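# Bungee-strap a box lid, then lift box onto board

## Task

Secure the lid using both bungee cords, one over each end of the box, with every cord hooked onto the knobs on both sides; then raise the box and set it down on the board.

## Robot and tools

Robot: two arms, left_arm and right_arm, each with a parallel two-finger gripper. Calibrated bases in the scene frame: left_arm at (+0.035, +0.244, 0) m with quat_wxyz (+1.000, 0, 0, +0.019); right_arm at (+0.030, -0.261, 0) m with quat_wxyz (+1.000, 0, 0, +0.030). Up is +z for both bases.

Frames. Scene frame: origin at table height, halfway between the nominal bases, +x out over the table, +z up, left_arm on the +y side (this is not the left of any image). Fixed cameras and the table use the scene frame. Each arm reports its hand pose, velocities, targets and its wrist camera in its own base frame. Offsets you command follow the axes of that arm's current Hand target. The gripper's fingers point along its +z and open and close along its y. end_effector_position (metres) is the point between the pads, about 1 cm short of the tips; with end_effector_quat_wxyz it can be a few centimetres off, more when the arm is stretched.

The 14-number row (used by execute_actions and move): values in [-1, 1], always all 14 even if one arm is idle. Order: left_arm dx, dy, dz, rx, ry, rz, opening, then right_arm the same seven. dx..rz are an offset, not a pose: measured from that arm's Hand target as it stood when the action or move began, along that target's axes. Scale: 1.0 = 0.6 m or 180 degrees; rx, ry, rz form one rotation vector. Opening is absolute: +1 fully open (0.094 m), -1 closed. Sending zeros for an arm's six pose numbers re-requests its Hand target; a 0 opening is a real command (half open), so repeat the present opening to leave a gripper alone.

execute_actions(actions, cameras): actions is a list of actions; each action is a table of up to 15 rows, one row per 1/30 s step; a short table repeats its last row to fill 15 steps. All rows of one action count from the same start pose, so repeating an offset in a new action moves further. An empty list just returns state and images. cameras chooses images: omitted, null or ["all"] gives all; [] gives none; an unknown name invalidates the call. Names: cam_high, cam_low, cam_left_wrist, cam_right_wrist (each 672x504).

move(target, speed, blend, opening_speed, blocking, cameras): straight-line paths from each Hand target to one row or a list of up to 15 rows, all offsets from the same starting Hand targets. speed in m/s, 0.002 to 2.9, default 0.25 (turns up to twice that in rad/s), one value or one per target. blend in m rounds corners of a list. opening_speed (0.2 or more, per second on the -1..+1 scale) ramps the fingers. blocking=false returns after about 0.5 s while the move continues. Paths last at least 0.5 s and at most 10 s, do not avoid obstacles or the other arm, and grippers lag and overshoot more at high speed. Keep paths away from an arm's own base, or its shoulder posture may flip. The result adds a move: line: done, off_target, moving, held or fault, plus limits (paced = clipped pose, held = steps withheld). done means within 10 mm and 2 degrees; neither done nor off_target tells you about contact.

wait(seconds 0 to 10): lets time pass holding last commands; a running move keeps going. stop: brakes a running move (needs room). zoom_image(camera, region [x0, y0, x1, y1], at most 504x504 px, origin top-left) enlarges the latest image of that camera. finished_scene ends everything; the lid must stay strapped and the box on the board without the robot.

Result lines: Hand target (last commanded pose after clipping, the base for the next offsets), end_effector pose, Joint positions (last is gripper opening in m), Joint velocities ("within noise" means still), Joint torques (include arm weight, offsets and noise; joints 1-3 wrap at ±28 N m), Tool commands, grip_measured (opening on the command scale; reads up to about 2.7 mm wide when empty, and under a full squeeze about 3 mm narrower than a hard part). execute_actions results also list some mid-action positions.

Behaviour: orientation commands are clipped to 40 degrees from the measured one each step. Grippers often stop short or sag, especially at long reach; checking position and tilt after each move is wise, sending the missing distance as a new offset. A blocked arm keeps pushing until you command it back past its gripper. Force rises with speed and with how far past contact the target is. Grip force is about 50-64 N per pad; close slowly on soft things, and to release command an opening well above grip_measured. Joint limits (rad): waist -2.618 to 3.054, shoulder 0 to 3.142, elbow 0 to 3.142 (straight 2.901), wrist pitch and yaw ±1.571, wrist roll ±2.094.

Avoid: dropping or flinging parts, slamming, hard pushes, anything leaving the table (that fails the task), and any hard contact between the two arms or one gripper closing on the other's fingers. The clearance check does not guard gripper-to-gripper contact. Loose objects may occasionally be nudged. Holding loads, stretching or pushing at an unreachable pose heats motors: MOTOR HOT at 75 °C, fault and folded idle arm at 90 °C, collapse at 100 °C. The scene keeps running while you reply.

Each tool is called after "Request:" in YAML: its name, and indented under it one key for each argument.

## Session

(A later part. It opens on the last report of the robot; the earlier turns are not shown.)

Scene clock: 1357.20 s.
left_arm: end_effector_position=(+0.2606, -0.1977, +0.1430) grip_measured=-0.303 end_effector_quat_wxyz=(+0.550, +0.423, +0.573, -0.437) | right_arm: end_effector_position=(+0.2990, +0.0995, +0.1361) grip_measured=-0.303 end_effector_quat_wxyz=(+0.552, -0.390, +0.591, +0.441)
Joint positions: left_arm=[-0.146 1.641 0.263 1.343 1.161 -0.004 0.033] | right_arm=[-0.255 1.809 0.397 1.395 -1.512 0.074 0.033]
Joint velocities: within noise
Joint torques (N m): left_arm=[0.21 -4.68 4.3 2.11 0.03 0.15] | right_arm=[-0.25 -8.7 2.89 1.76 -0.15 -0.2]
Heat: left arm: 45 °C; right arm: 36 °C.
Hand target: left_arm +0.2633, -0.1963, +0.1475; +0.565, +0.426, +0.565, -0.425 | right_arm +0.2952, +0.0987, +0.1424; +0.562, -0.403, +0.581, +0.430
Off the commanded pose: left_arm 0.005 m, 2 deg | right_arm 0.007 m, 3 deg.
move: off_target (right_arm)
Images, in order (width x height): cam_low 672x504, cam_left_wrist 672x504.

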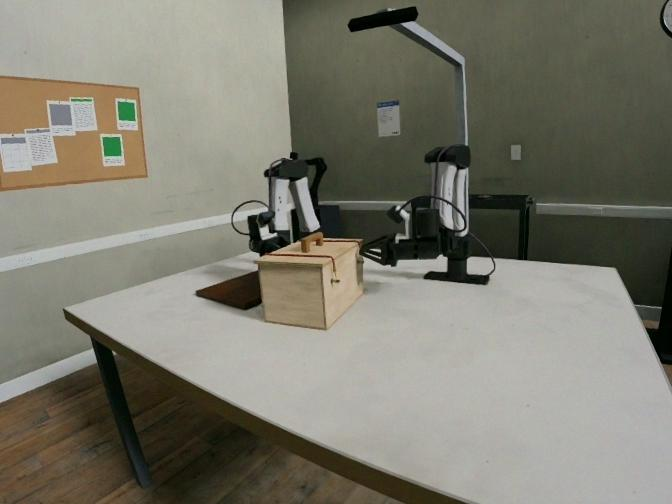

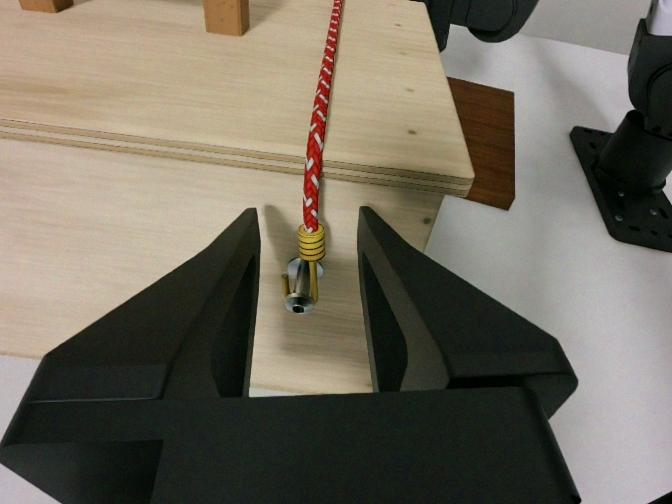

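Request:
move:
  target:
    - [0,0,-0.1,0,0,0,-0.3,0,0,-0.04,0,0,0,-0.3]
    - [-0.1667,0,-0.12,0,0,0,-0.3,-0.0382,-0.0097,-0.0641,0.0676,-0.0032,-0.015,-0.3]
  speed: [0.1,0.15]

Scene clock: 1367.97 s.
left_arm: end_effector_position=(+0.2419, -0.1286, +0.2357) grip_measured=-0.303 end_effector_quat_wxyz=(+0.556, +0.406, +0.573, -0.445) | right_arm: end_effector_position=(+0.2911, +0.0616, +0.1617) grip_measured=-0.303 end_effector_quat_wxyz=(+0.606, -0.350, +0.612, +0.367)
Joint positions: left_arm=[0.186 1.139 0.35 0.942 1.476 -0.213 0.033] | right_arm=[-0.403 1.605 0.303 1.352 -1.467 0.075 0.033]
Joint velocities: within noise
Joint torques (N m): left_arm=[0.5 -3.28 9.17 1.44 0.14 0.24] | right_arm=[-0.35 -6.82 3.51 1.66 0.06 -0.15]
Heat: left arm: 44 °C; right arm: 35 °C.
Hand target: left_arm +0.2434, -0.1271, +0.2475; +0.565, +0.426, +0.565, -0.425 | right_arm +0.2899, +0.0601, +0.1650; +0.614, -0.353, +0.611, +0.354
Off the commanded pose: left_arm 0.012 m, 4 deg | right_arm 0.004 m, 2 deg.
move: off_target (left_arm)

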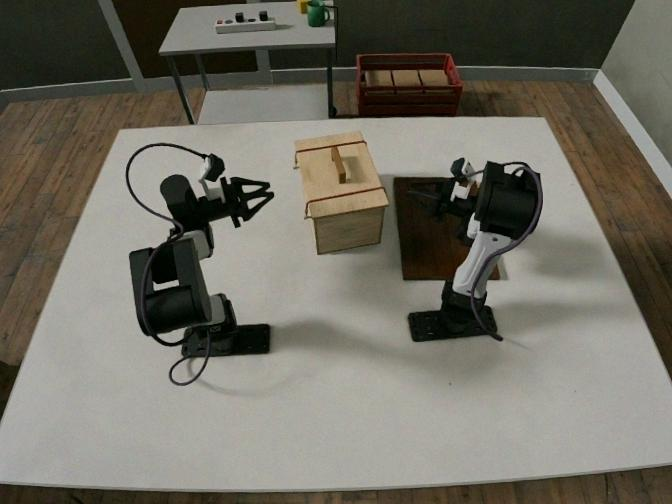

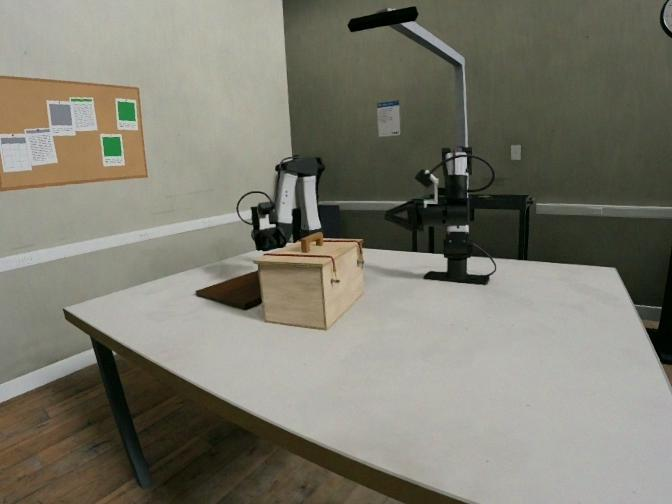

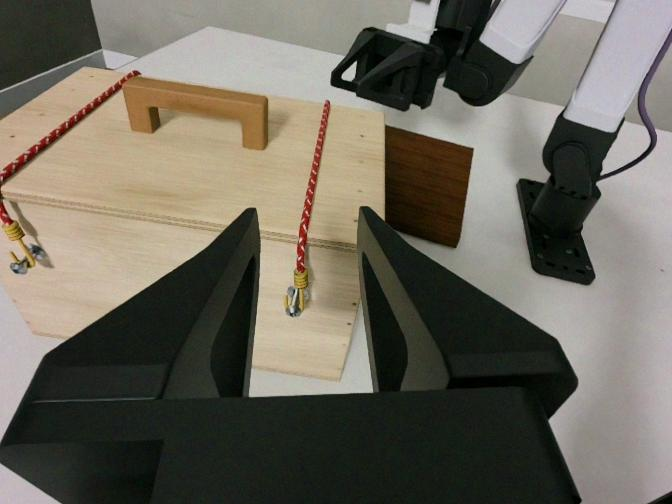

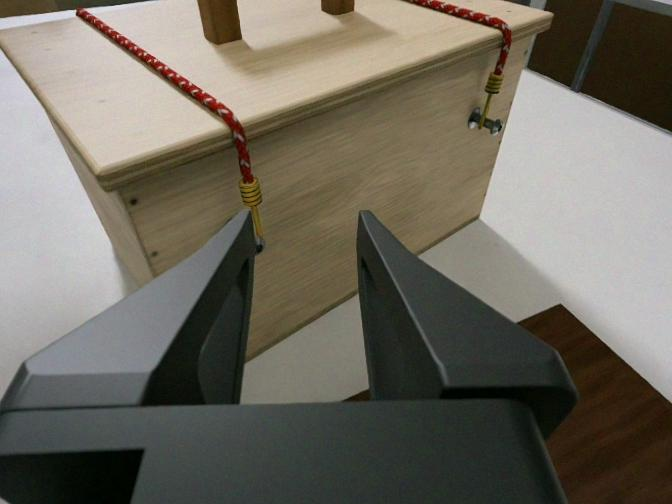

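Request:
move:
  target:
    - [-0.0208,0.0860,-0.0682,-0.1778,0,0,-0.3,-0.225,-0.0083,-0.0144,0.0833,0,0,-0.3]
    - [-0.0208,0.1719,-0.1364,-0.3556,0,0,-0.3,-0.225,-0.0805,0.0272,0.1944,0,0,-0.3]
  speed: 0.2
  blend: 0.02
  cameras: ["cam_high","cam_right_wrist"]

Scene clock: 1380.33 s.
left_arm: end_effector_position=(+0.3172, -0.0206, +0.2451) grip_measured=-0.303 end_effector_quat_wxyz=(+0.691, +0.058, +0.717, -0.072) | right_arm: end_effector_position=(+0.3352, +0.0486, +0.2860) grip_measured=-0.303 end_effector_quat_wxyz=(+0.681, -0.144, +0.699, +0.162)
Joint positions: left_arm=[0.073 0.742 0.35 0.355 0.256 -0.014 0.033] | right_arm=[-0.134 0.904 0.544 0.338 -0.571 0.019 0.033]
Joint velocities: within noise
Joint torques (N m): left_arm=[-0.61 -0.32 9.87 2.38 -0.03 0.23] | right_arm=[0.83 -0.42 11.03 2.3 0 -0.19]
Heat: left arm: 43 °C; right arm: 36 °C.
Hand target: left_arm +0.3200, -0.0199, +0.2599; +0.704, +0.061, +0.705, -0.061 | right_arm +0.3395, +0.0494, +0.3002; +0.692, -0.152, +0.689, +0.154
Off the commanded pose: left_arm 0.015 m, 2 deg | right_arm 0.015 m, 2 deg.
move: off_target (left_arm, right_arm)
Images, in order (width x height): cam_high 672x504, cam_right_wrist 672x504.

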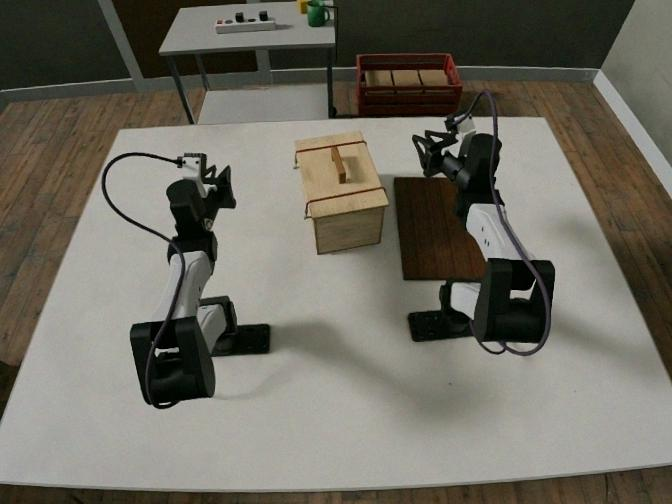

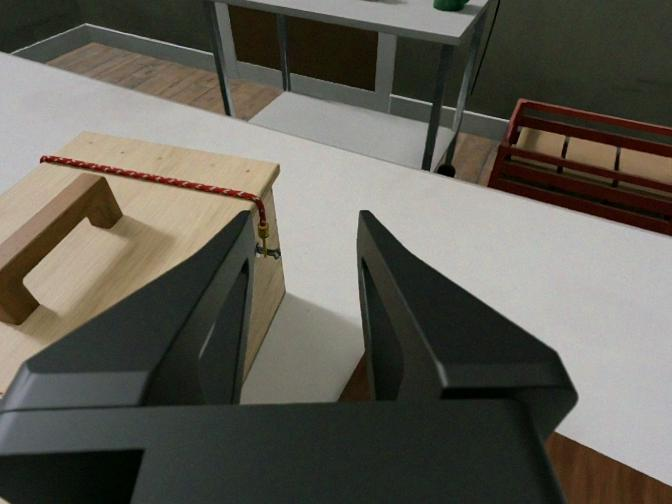

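Request:
move:
  target: [0,0,0,0,0,0,-0.3,-0.0997,0.1435,0.0495,0.0789,0.2486,0.0327,-0.3]
  speed: 0.25
  cameras: ["cam_high","cam_right_wrist"]

Request:
zoom_image:
  camera: "cam_high"
  region: [280, 120, 520, 300]

Scene clock: 1385.83 s.
left_arm: end_effector_position=(+0.3172, -0.0205, +0.2451) grip_measured=-0.303 end_effector_quat_wxyz=(+0.691, +0.058, +0.717, -0.071) | right_arm: end_effector_position=(+0.3279, +0.1382, +0.3544) grip_measured=-0.303 end_effector_quat_wxyz=(+0.377, -0.086, +0.921, +0.034)
Joint positions: left_arm=[0.073 0.742 0.35 0.355 0.255 -0.013 0.033] | right_arm=[0.507 1.458 1.88 -1.243 0.226 0.231 0.033]
Joint velocities: within noise
Joint torques (N m): left_arm=[-0.59 -0.31 9.85 2.39 -0.04 0.19] | right_arm=[0.68 -3.71 9.01 1.79 0.16 0.05]
Heat: left arm: 43 °C; right arm: 37 °C.
Hand target: left_arm +0.3200, -0.0199, +0.2600; +0.704, +0.061, +0.704, -0.061 | right_arm +0.3299, +0.1398, +0.3603; +0.383, -0.080, +0.920, +0.035
Off the commanded pose: left_arm 0.015 m, 2 deg | right_arm 0.007 m, 1 deg.
move: off_target (left_arm)
Images, in order (width x height): cam_high 672x504, cam_right_wrist 672x504.

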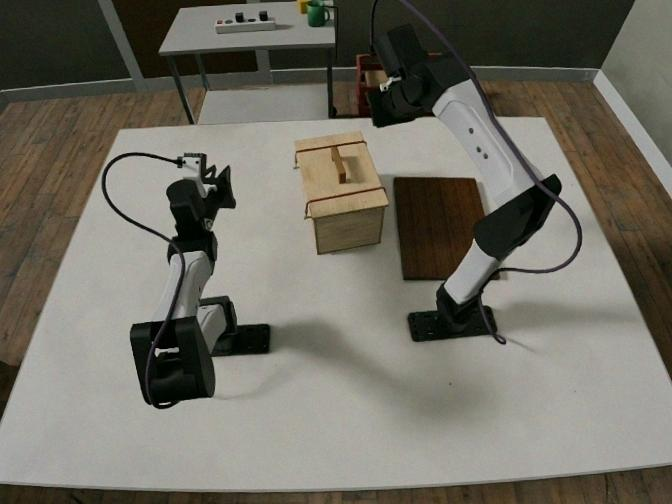

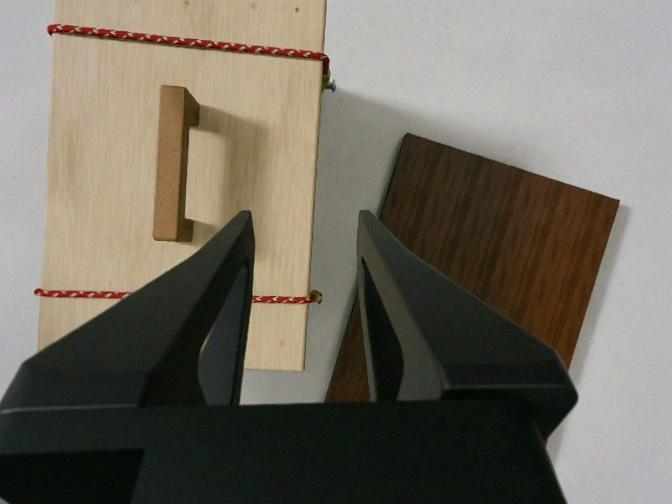

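Scaled by 2.100.

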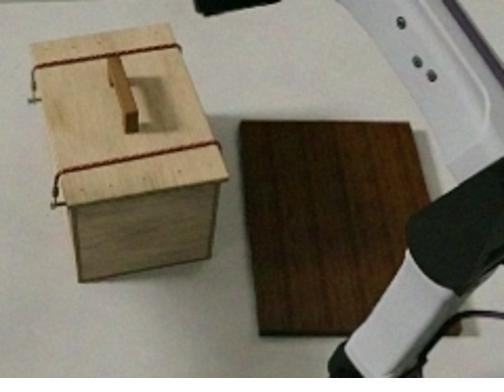

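Request:
zoom_image:
  camera: "cam_right_wrist"
  region: [30, 0, 350, 400]

Request:
zoom_image:
  camera: "cam_right_wrist"
  region: [320, 100, 660, 420]

Scaled by 1.260.

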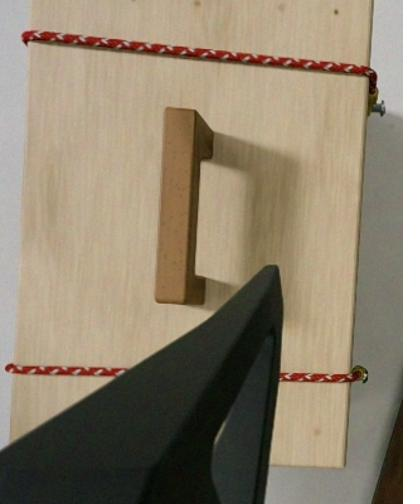

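Scaled by 1.482.

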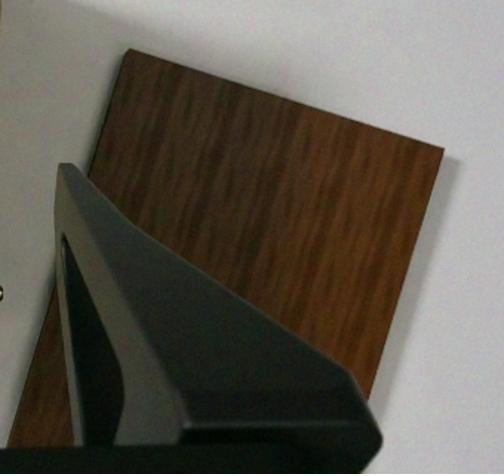

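Request:
move:
  target: [0,0,0,0,0,0,-0.3,0.0871,0.1583,0.1378,0.0077,0.1276,0.0117,-0.1]
  speed: 0.2
  opening_speed: 0.5
  cameras: ["cam_high","cam_low","cam_right_wrist"]

Scene clock: 1402.63 s.
left_arm: end_effector_position=(+0.3172, -0.0204, +0.2451) grip_measured=-0.303 end_effector_quat_wxyz=(+0.691, +0.058, +0.717, -0.071) | right_arm: end_effector_position=(+0.3341, +0.2326, +0.2634) grip_measured=-0.103 end_effector_quat_wxyz=(+0.193, -0.068, +0.979, +0.007)
Joint positions: left_arm=[0.073 0.742 0.35 0.355 0.255 -0.013 0.033] | right_arm=[0.697 1.929 2.239 -1.553 0.212 0.523 0.042]
Joint velocities: within noise
Joint torques (N m): left_arm=[-0.59 -0.31 9.87 2.39 -0.03 0.2] | right_arm=[0.55 -7.8 8.69 1.04 -0.05 0.06]
Heat: left arm: 42 °C; right arm: 38 °C.
Hand target: left_arm +0.3200, -0.0199, +0.2600; +0.704, +0.062, +0.704, -0.061 | right_arm +0.3348, +0.2374, +0.2653; +0.192, -0.064, +0.979, +0.014
Off the commanded pose: left_arm 0.015 m, 2 deg | right_arm 0.005 m, 1 deg.
move: off_target (left_arm)
Images, in order (width x height): cam_high 672x504, cam_low 672x504, cam_right_wrist 672x504.

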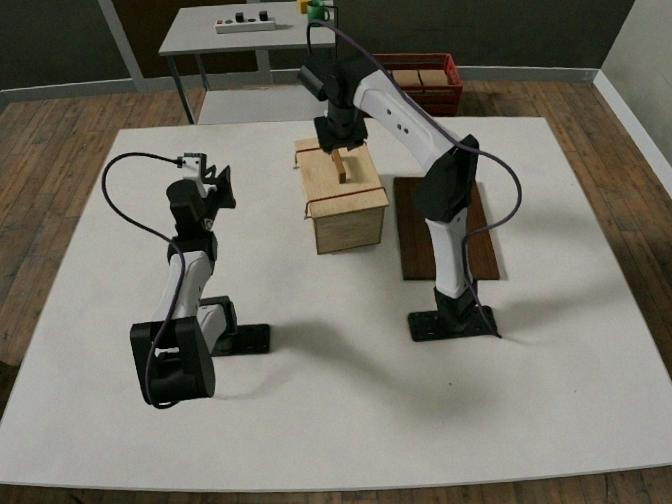

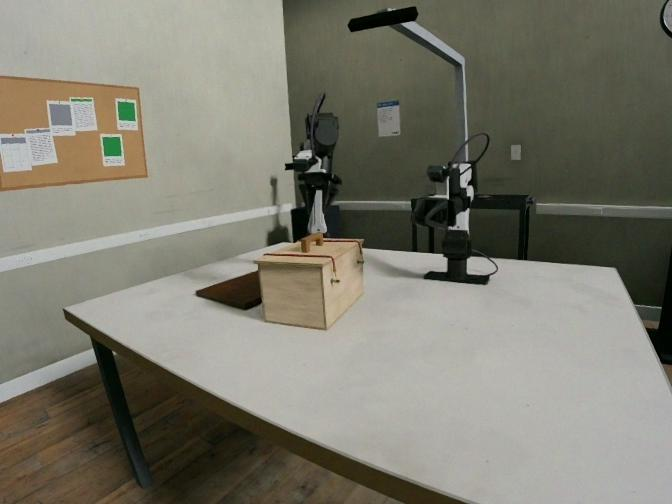

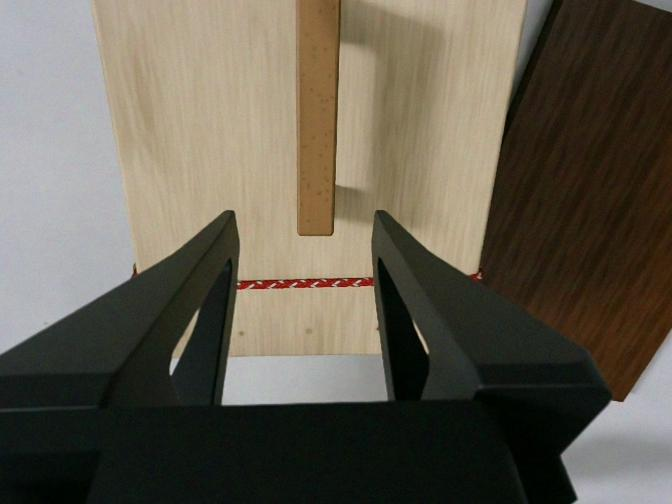

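Request:
move:
  target: [0,0,0,0,0,0,-0.3,0.0010,-0.0088,0.0732,0,0,0,-0.1]
  speed: 0.08
  cameras: ["cam_high","cam_right_wrist"]

Scene clock: 1408.53 s.
left_arm: end_effector_position=(+0.3172, -0.0204, +0.2451) grip_measured=-0.303 end_effector_quat_wxyz=(+0.691, +0.058, +0.717, -0.071) | right_arm: end_effector_position=(+0.3529, +0.2369, +0.2155) grip_measured=-0.103 end_effector_quat_wxyz=(+0.182, -0.062, +0.981, +0.004)
Joint positions: left_arm=[0.073 0.742 0.35 0.355 0.255 -0.013 0.033] | right_arm=[0.672 1.929 2.036 -1.368 0.2 0.514 0.042]
Joint velocities: within noise
Joint torques (N m): left_arm=[-0.59 -0.29 9.85 2.39 -0.03 0.2] | right_arm=[-0.27 -13.04 5.31 1.22 -0.02 -0.14]
Heat: left arm: 42 °C; right arm: 38 °C.
Hand target: left_arm +0.3200, -0.0199, +0.2600; +0.704, +0.062, +0.704, -0.061 | right_arm +0.3514, +0.2345, +0.2244; +0.192, -0.064, +0.979, +0.015
Off the commanded pose: left_arm 0.015 m, 2 deg | right_arm 0.009 m, 2 deg.
move: off_target (left_arm)
Images, in order (width x height): cam_high 672x504, cam_right_wrist 672x504.

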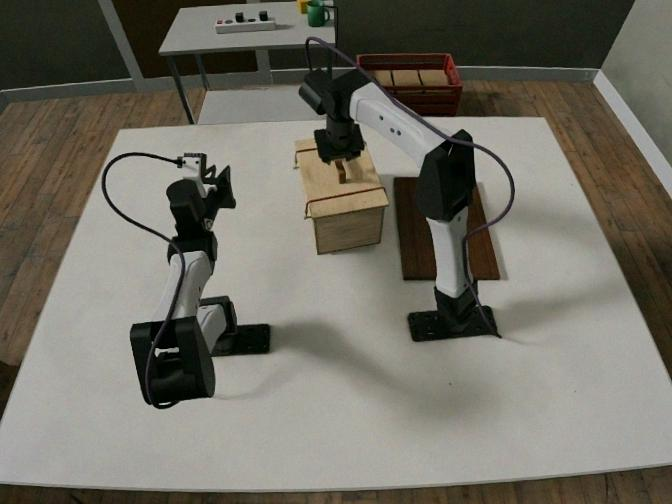

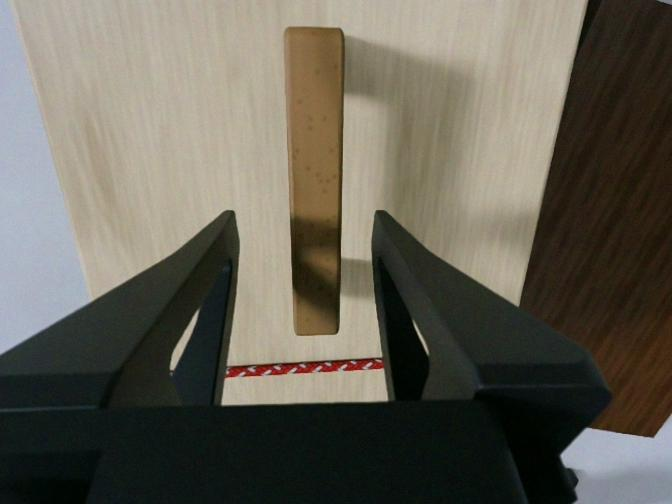

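Request:
move:
  target: [0,0,0,0,0,0,-0.3,0.0047,-0.0060,0.0423,0,0,0,-0.1]
  speed: 0.06
  cameras: ["cam_high","cam_low","cam_right_wrist"]

Scene clock: 1412.70 s.
left_arm: end_effector_position=(+0.3172, -0.0204, +0.2451) grip_measured=-0.303 end_effector_quat_wxyz=(+0.691, +0.058, +0.717, -0.071) | right_arm: end_effector_position=(+0.3602, +0.2348, +0.1873) grip_measured=-0.103 end_effector_quat_wxyz=(+0.179, -0.063, +0.982, +0.001)
Joint positions: left_arm=[0.073 0.742 0.35 0.355 0.255 -0.013 0.033] | right_arm=[0.655 1.921 1.91 -1.256 0.195 0.497 0.042]
Joint velocities: within noise
Joint torques (N m): left_arm=[-0.59 -0.29 9.87 2.38 -0.03 0.2] | right_arm=[-0.35 -14.02 5.52 1.29 -0.03 -0.14]
Heat: left arm: 43 °C; right arm: 38 °C.
Hand target: left_arm +0.3200, -0.0199, +0.2600; +0.704, +0.062, +0.704, -0.061 | right_arm +0.3588, +0.2319, +0.1998; +0.192, -0.064, +0.979, +0.014
Off the commanded pose: left_arm 0.015 m, 2 deg | right_arm 0.013 m, 2 deg.
move: off_target (left_arm, right_arm)
Images, in order (width x height): cam_high 672x504, cam_low 672x504, cam_right_wrist 672x504.

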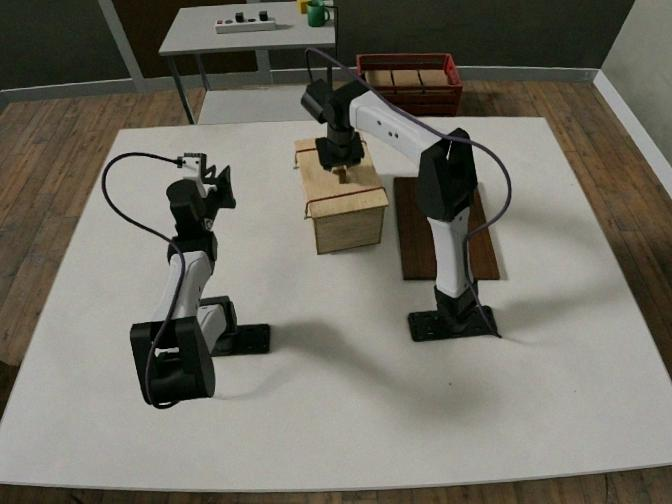

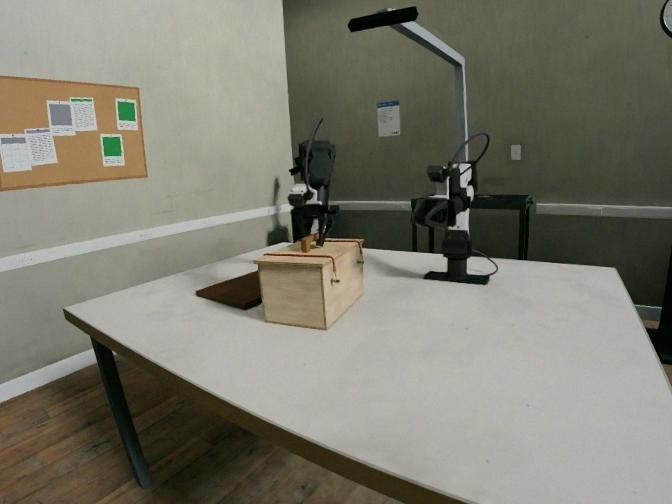

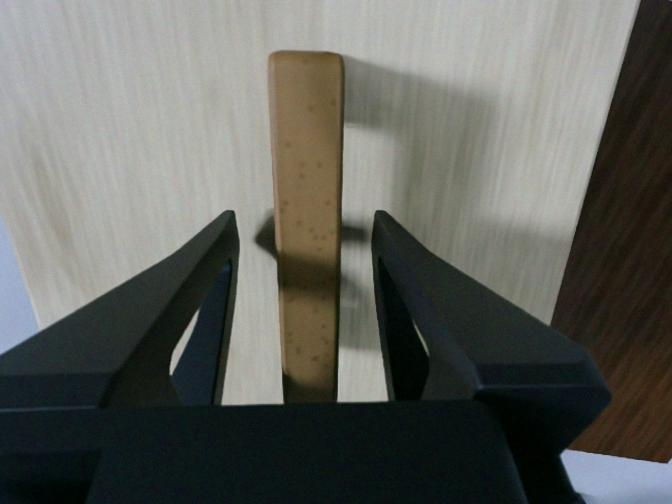

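Request:
move:
  target: [0,0,0,0,0,0,-0.3,0,0,0,0,0,0,-0.85]
  opening_speed: 0.4
  cameras: ["cam_high","cam_right_wrist"]

Scene clock: 1420.43 s.
left_arm: end_effector_position=(+0.3172, -0.0204, +0.2451) grip_measured=-0.303 end_effector_quat_wxyz=(+0.691, +0.058, +0.717, -0.071) | right_arm: end_effector_position=(+0.3604, +0.2348, +0.1873) grip_measured=-0.675 end_effector_quat_wxyz=(+0.179, -0.064, +0.982, +0.002)
Joint positions: left_arm=[0.073 0.742 0.35 0.355 0.255 -0.013 0.033] | right_arm=[0.654 1.921 1.91 -1.255 0.194 0.495 0.015]
Joint velocities: within noise
Joint torques (N m): left_arm=[-0.61 -0.35 9.88 2.38 -0.03 0.2] | right_arm=[-0.31 -14.02 5.49 1.21 0 -0.14]
Heat: left arm: 43 °C; right arm: 38 °C.
Hand target: left_arm +0.3200, -0.0199, +0.2600; +0.704, +0.061, +0.704, -0.061 | right_arm +0.3588, +0.2318, +0.1998; +0.192, -0.064, +0.979, +0.014
Off the commanded pose: left_arm 0.015 m, 2 deg | right_arm 0.013 m, 2 deg.
move: off_target (left_arm, right_arm)
Images, in order (width x height): cam_high 672x504, cam_right_wrist 672x504.

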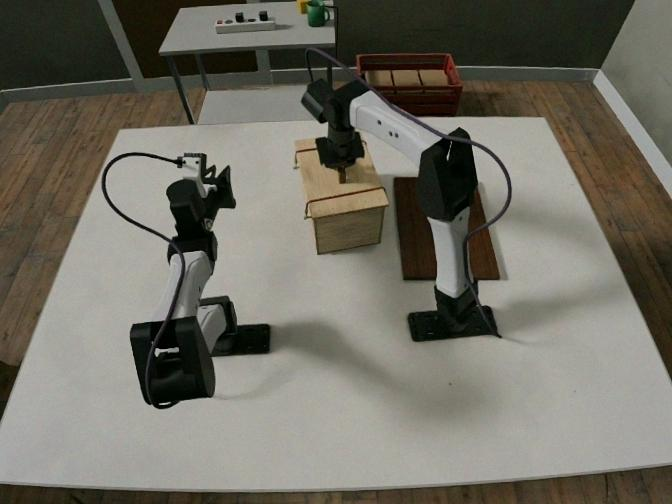

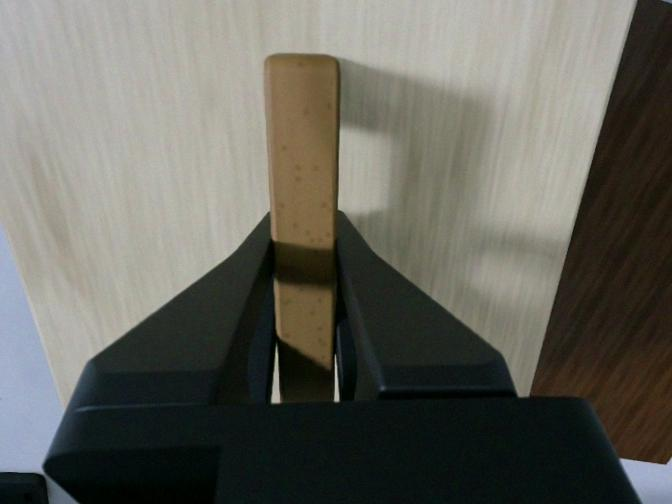

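Request:
move:
  target: [0,0,0,0,0,0,-0.3,0,0,0,0,0,0,-0.25]
  opening_speed: 0.6
  cameras: []

Request:
move:
  target: [0,0,0,0,0,0,-0.3,0,0,0,0,-0.0472,0,-0.25]
  speed: 0.08
  cameras: ["cam_low","cam_right_wrist"]

Scene clock: 1427.90 s.
left_arm: end_effector_position=(+0.3172, -0.0204, +0.2451) grip_measured=-0.303 end_effector_quat_wxyz=(+0.691, +0.058, +0.717, -0.071) | right_arm: end_effector_position=(+0.3605, +0.2349, +0.1873) grip_measured=-0.253 end_effector_quat_wxyz=(+0.179, -0.064, +0.982, +0.002)
Joint positions: left_arm=[0.073 0.742 0.35 0.355 0.255 -0.013 0.033] | right_arm=[0.654 1.921 1.91 -1.255 0.193 0.495 0.035]
Joint velocities: within noise
Joint torques (N m): left_arm=[-0.61 -0.32 9.88 2.39 -0.03 0.2] | right_arm=[-0.29 -14.04 5.49 1.21 0 -0.14]
Heat: left arm: 44 °C; right arm: 40 °C.
Hand target: left_arm +0.3200, -0.0199, +0.2600; +0.704, +0.061, +0.704, -0.061 | right_arm +0.3589, +0.2319, +0.1998; +0.192, -0.064, +0.979, +0.015
Off the commanded pose: left_arm 0.015 m, 2 deg | right_arm 0.013 m, 2 deg.
move: off_target (left_arm, right_arm)
No camera images: "cameras" was empty.

Scene clock: 1429.50 s.
left_arm: end_effector_position=(+0.3172, -0.0204, +0.2451) grip_measured=-0.303 end_effector_quat_wxyz=(+0.691, +0.058, +0.717, -0.071) | right_arm: end_effector_position=(+0.3618, +0.2323, +0.1876) grip_measured=-0.253 end_effector_quat_wxyz=(+0.247, -0.059, +0.967, +0.013)
Joint positions: left_arm=[0.073 0.742 0.35 0.355 0.255 -0.013 0.033] | right_arm=[0.673 1.789 1.685 -1.035 0.257 0.495 0.035]
Joint velocities: within noise
Joint torques (N m): left_arm=[-0.61 -0.32 9.85 2.39 -0.04 0.2] | right_arm=[0.81 -12.92 5.81 1.5 0.23 -0.14]
Heat: left arm: 44 °C; right arm: 40 °C.
Hand target: left_arm +0.3200, -0.0199, +0.2600; +0.704, +0.061, +0.704, -0.061 | right_arm +0.3588, +0.2319, +0.1999; +0.264, -0.063, +0.962, +0.019
Off the commanded pose: left_arm 0.015 m, 2 deg | right_arm 0.013 m, 2 deg.
move: off_target (left_arm, right_arm)
Images, in order (width x height): cam_low 672x504, cam_right_wrist 672x504.

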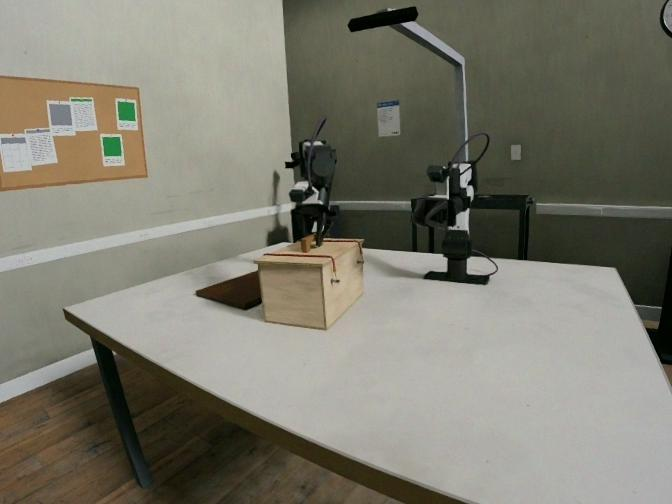

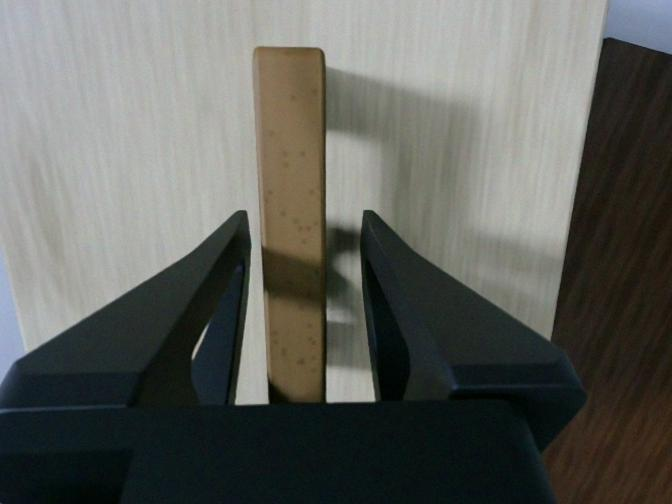

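Request:
move:
  target: [0,0,0,0,0,0,-0.3,0,0.0065,0,0,0,0,-0.25]
  speed: 0.05
  cameras: ["cam_right_wrist"]

Scene clock: 1431.53 s.
left_arm: end_effector_position=(+0.3172, -0.0204, +0.2451) grip_measured=-0.303 end_effector_quat_wxyz=(+0.691, +0.058, +0.717, -0.071) | right_arm: end_effector_position=(+0.3600, +0.2353, +0.1878) grip_measured=-0.253 end_effector_quat_wxyz=(+0.248, -0.063, +0.967, +0.013)
Joint positions: left_arm=[0.073 0.742 0.35 0.355 0.255 -0.013 0.033] | right_arm=[0.682 1.789 1.685 -1.034 0.261 0.495 0.035]
Joint velocities: within noise
Joint torques (N m): left_arm=[-0.62 -0.32 9.88 2.39 -0.03 0.2] | right_arm=[0.91 -12.08 6.71 1.43 0.24 -0.06]
Heat: left arm: 44 °C; right arm: 40 °C.
Hand target: left_arm +0.3200, -0.0199, +0.2600; +0.704, +0.061, +0.704, -0.061 | right_arm +0.3582, +0.2358, +0.1999; +0.264, -0.063, +0.962, +0.019
Off the commanded pose: left_arm 0.015 m, 2 deg | right_arm 0.012 m, 2 deg.
move: off_target (left_arm, right_arm)
Images, in order (width x height): cam_right_wrist 672x504.

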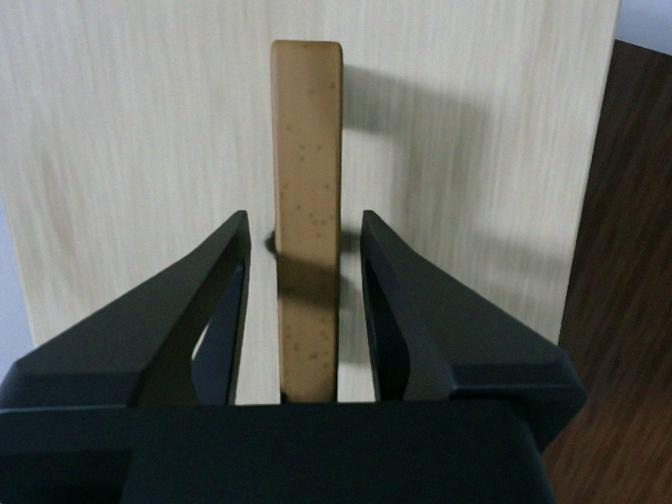

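Request:
move:
  target: [0,0,0,0,0,0,-0.3,0,0,0,0,0,0,-0.85]
  opening_speed: 0.4
  cameras: ["cam_right_wrist"]

Scene clock: 1433.73 s.
left_arm: end_effector_position=(+0.3172, -0.0204, +0.2451) grip_measured=-0.303 end_effector_quat_wxyz=(+0.691, +0.058, +0.717, -0.071) | right_arm: end_effector_position=(+0.3603, +0.2349, +0.1880) grip_measured=-0.677 end_effector_quat_wxyz=(+0.249, -0.062, +0.967, +0.011)
Joint positions: left_arm=[0.073 0.742 0.35 0.355 0.255 -0.013 0.033] | right_arm=[0.682 1.789 1.685 -1.034 0.264 0.495 0.015]
Joint velocities: within noise
Joint torques (N m): left_arm=[-0.58 -0.32 9.85 2.39 -0.03 0.2] | right_arm=[0.81 -12.1 6.71 1.43 0.17 -0.06]
Heat: left arm: 44 °C; right arm: 40 °C.
Hand target: left_arm +0.3200, -0.0199, +0.2600; +0.704, +0.061, +0.704, -0.061 | right_arm +0.3583, +0.2358, +0.1999; +0.264, -0.063, +0.962, +0.019
Off the commanded pose: left_arm 0.015 m, 2 deg | right_arm 0.012 m, 2 deg.
move: off_target (left_arm, right_arm)
Images, in order (width x height): cam_right_wrist 672x504.

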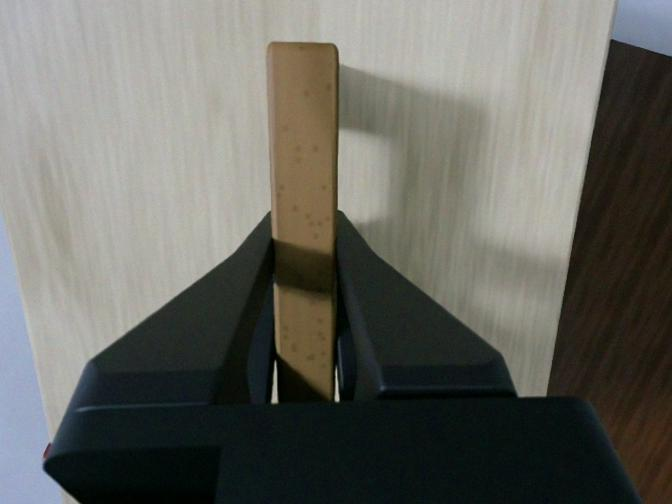

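Request:
move:
  target: [0,0,0,0,0,0,-0.3,-0.0255,0.0002,-0.0429,0,0,0,-0.85]
  speed: 0.05
  cameras: ["cam_low","cam_right_wrist","cam_high"]

Request:
zoom_image:
  camera: "cam_low"
  region: [180, 180, 420, 360]

Scene clock: 1436.07 s.
left_arm: end_effector_position=(+0.3172, -0.0204, +0.2451) grip_measured=-0.303 end_effector_quat_wxyz=(+0.691, +0.058, +0.717, -0.071) | right_arm: end_effector_position=(+0.3436, +0.2239, +0.1977) grip_measured=-0.677 end_effector_quat_wxyz=(+0.215, -0.069, +0.974, -0.005)
Joint positions: left_arm=[0.073 0.742 0.35 0.355 0.255 -0.013 0.033] | right_arm=[0.682 1.789 1.755 -1.18 0.252 0.495 0.015]
Joint velocities: within noise
Joint torques (N m): left_arm=[-0.61 -0.34 9.87 2.39 -0.04 0.2] | right_arm=[0.87 -10.17 13.09 1.48 0.29 -0.04]
Heat: left arm: 45 °C; right arm: 40 °C.
Hand target: left_arm +0.3200, -0.0199, +0.2600; +0.704, +0.061, +0.704, -0.061 | right_arm +0.3583, +0.2358, +0.2298; +0.264, -0.063, +0.962, +0.019
Off the commanded pose: left_arm 0.015 m, 2 deg | right_arm 0.037 m, 6 deg.
move: off_target (left_arm, right_arm)
Images, in order (width x height): cam_high 672x504, cam_low 672x504, cam_right_wrist 672x504.

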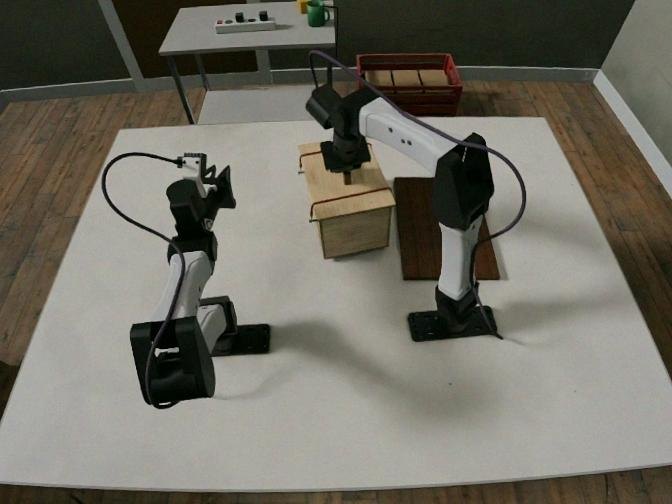

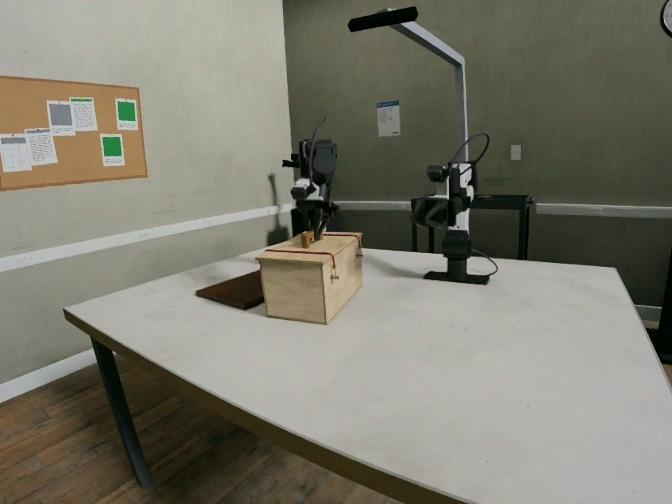

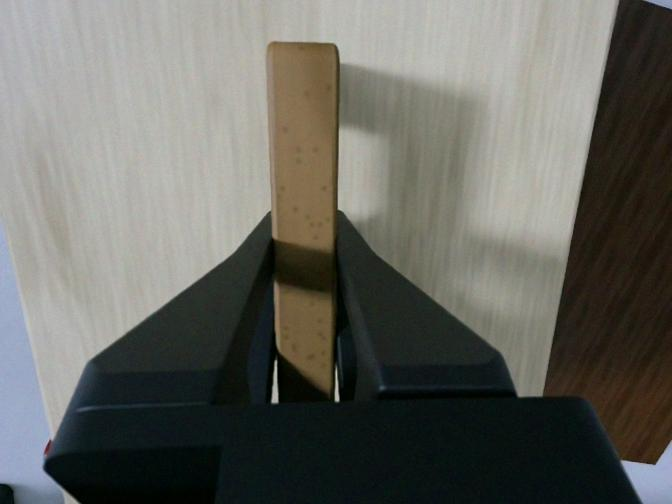

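Scaled by 2.100.

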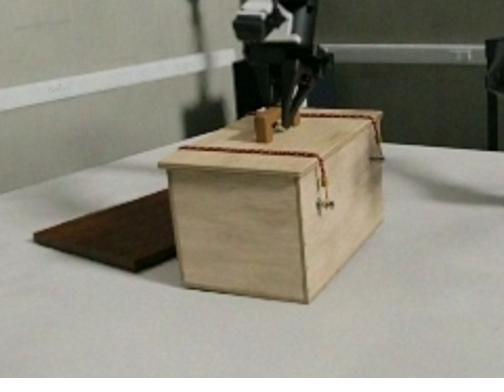

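Request:
move:
  target: [0,0,0,0,0,0,-0.3,-0.0298,0.0002,-0.0501,0,-0.0278,0,-0.85]
  speed: 0.06
  cameras: ["cam_low","cam_right_wrist","cam_high"]

Request:
zoom_image:
  camera: "cam_low"
  region: [180, 180, 420, 360]

Scene clock: 1442.30 s.
left_arm: end_effector_position=(+0.3172, -0.0204, +0.2451) grip_measured=-0.303 end_effector_quat_wxyz=(+0.691, +0.058, +0.717, -0.071) | right_arm: end_effector_position=(+0.3360, +0.2240, +0.2083) grip_measured=-0.677 end_effector_quat_wxyz=(+0.214, -0.079, +0.973, -0.017)
Joint positions: left_arm=[0.073 0.742 0.35 0.355 0.255 -0.013 0.033] | right_arm=[0.704 1.789 1.8 -1.243 0.274 0.495 0.015]
Joint velocities: within noise
Joint torques (N m): left_arm=[-0.59 -0.31 9.89 2.39 -0.04 0.2] | right_arm=[0.81 -14.42 13.68 1.85 0.57 -0.05]
Heat: left arm: 45 °C; right arm: 40 °C.
Hand target: left_arm +0.3200, -0.0199, +0.2600; +0.704, +0.061, +0.704, -0.061 | right_arm +0.3583, +0.2358, +0.2648; +0.306, -0.062, +0.950, +0.022
Off the commanded pose: left_arm 0.015 m, 2 deg | right_arm 0.062 m, 12 deg.
move: off_target (left_arm, right_arm)
Images, in order (width x height): cam_high 672x504, cam_low 672x504, cam_right_wrist 672x504.

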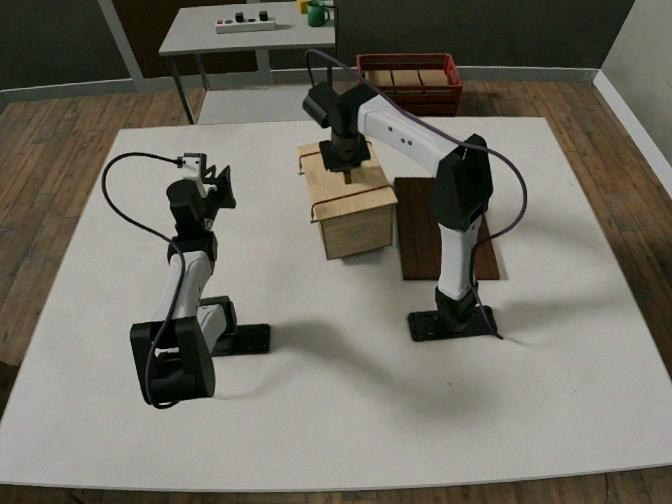

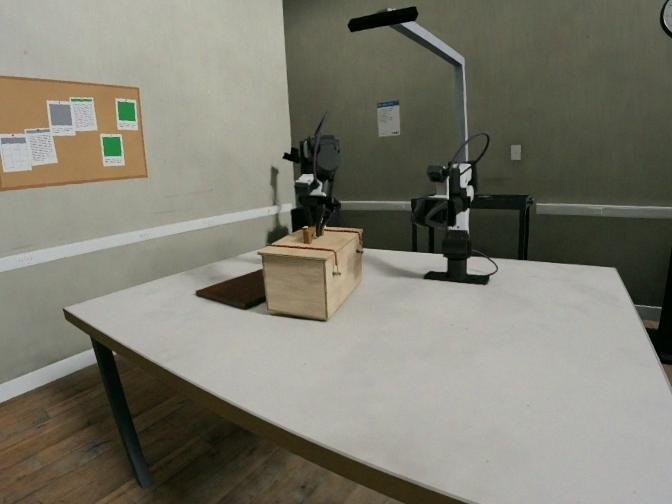

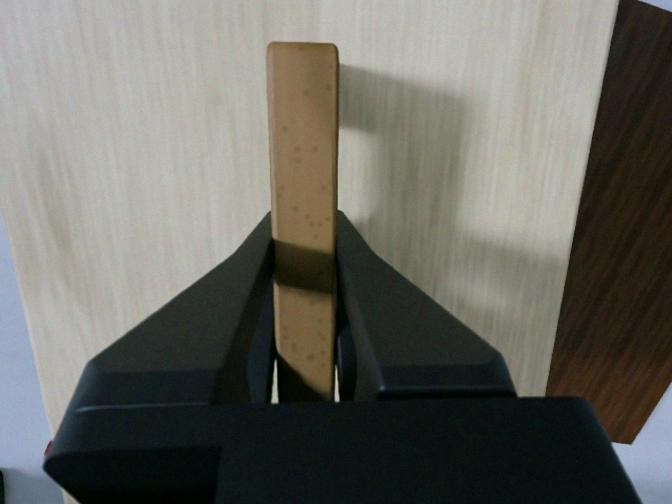

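Scaled by 2.100.

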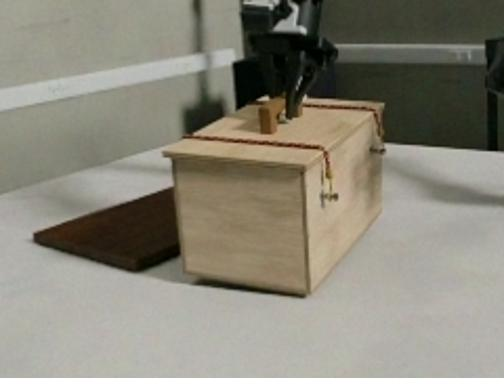

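Request:
wait:
  seconds: 0.1
  cameras: ["cam_high","cam_low","cam_right_wrist"]

Scene clock: 1447.47 s.
left_arm: end_effector_position=(+0.3172, -0.0204, +0.2451) grip_measured=-0.303 end_effector_quat_wxyz=(+0.691, +0.058, +0.717, -0.071) | right_arm: end_effector_position=(+0.3359, +0.2238, +0.2082) grip_measured=-0.677 end_effector_quat_wxyz=(+0.214, -0.079, +0.974, -0.017)
Joint positions: left_arm=[0.073 0.742 0.35 0.355 0.255 -0.013 0.033] | right_arm=[0.704 1.789 1.8 -1.244 0.275 0.495 0.015]
Joint velocities: within noise
Joint torques (N m): left_arm=[-0.62 -0.32 9.87 2.39 -0.03 0.2] | right_arm=[0.83 -14.42 13.75 1.85 0.58 -0.05]
Heat: left arm: 45 °C; right arm: 41 °C.
Hand target: left_arm +0.3200, -0.0199, +0.2600; +0.704, +0.061, +0.704, -0.061 | right_arm +0.3583, +0.2358, +0.2648; +0.306, -0.062, +0.950, +0.022
Tool commands: left_gripper/opening=-0.3 right_gripper/opening=-0.85
Off the commanded pose: left_arm 0.015 m, 2 deg | right_arm 0.062 m, 12 deg.
wait: 0.10 s; at rest from the start
Images, in order (width x height): cam_high 672x504, cam_low 672x504, cam_right_wrist 672x504.

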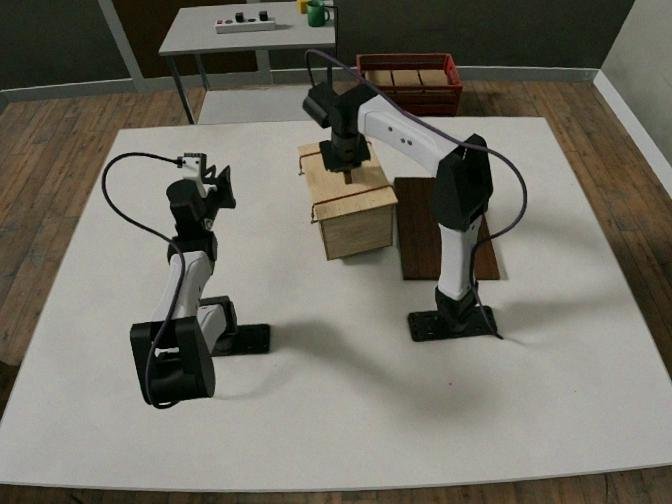

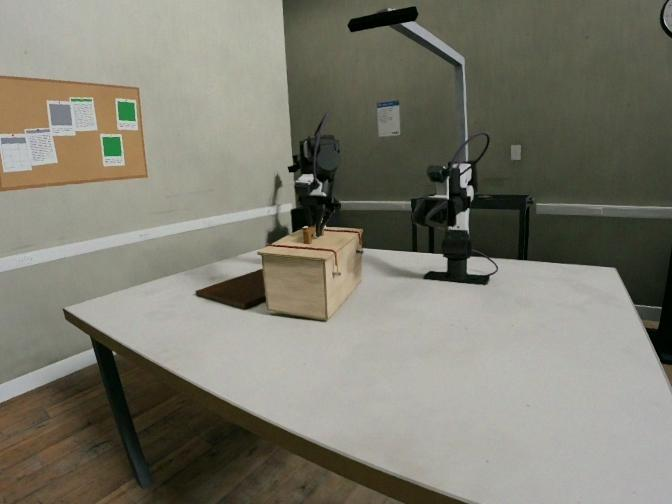

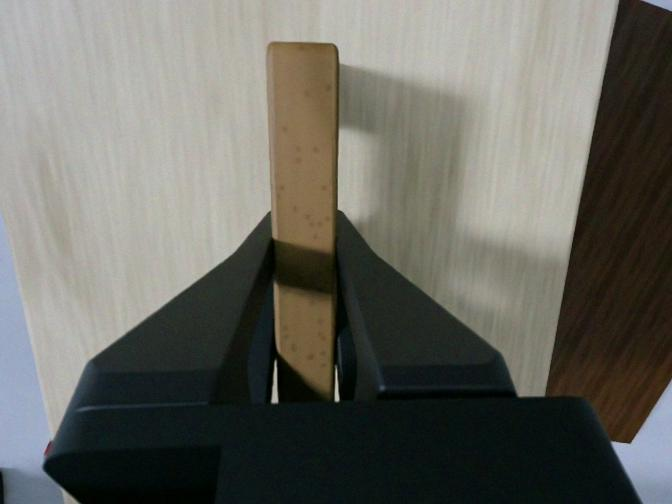

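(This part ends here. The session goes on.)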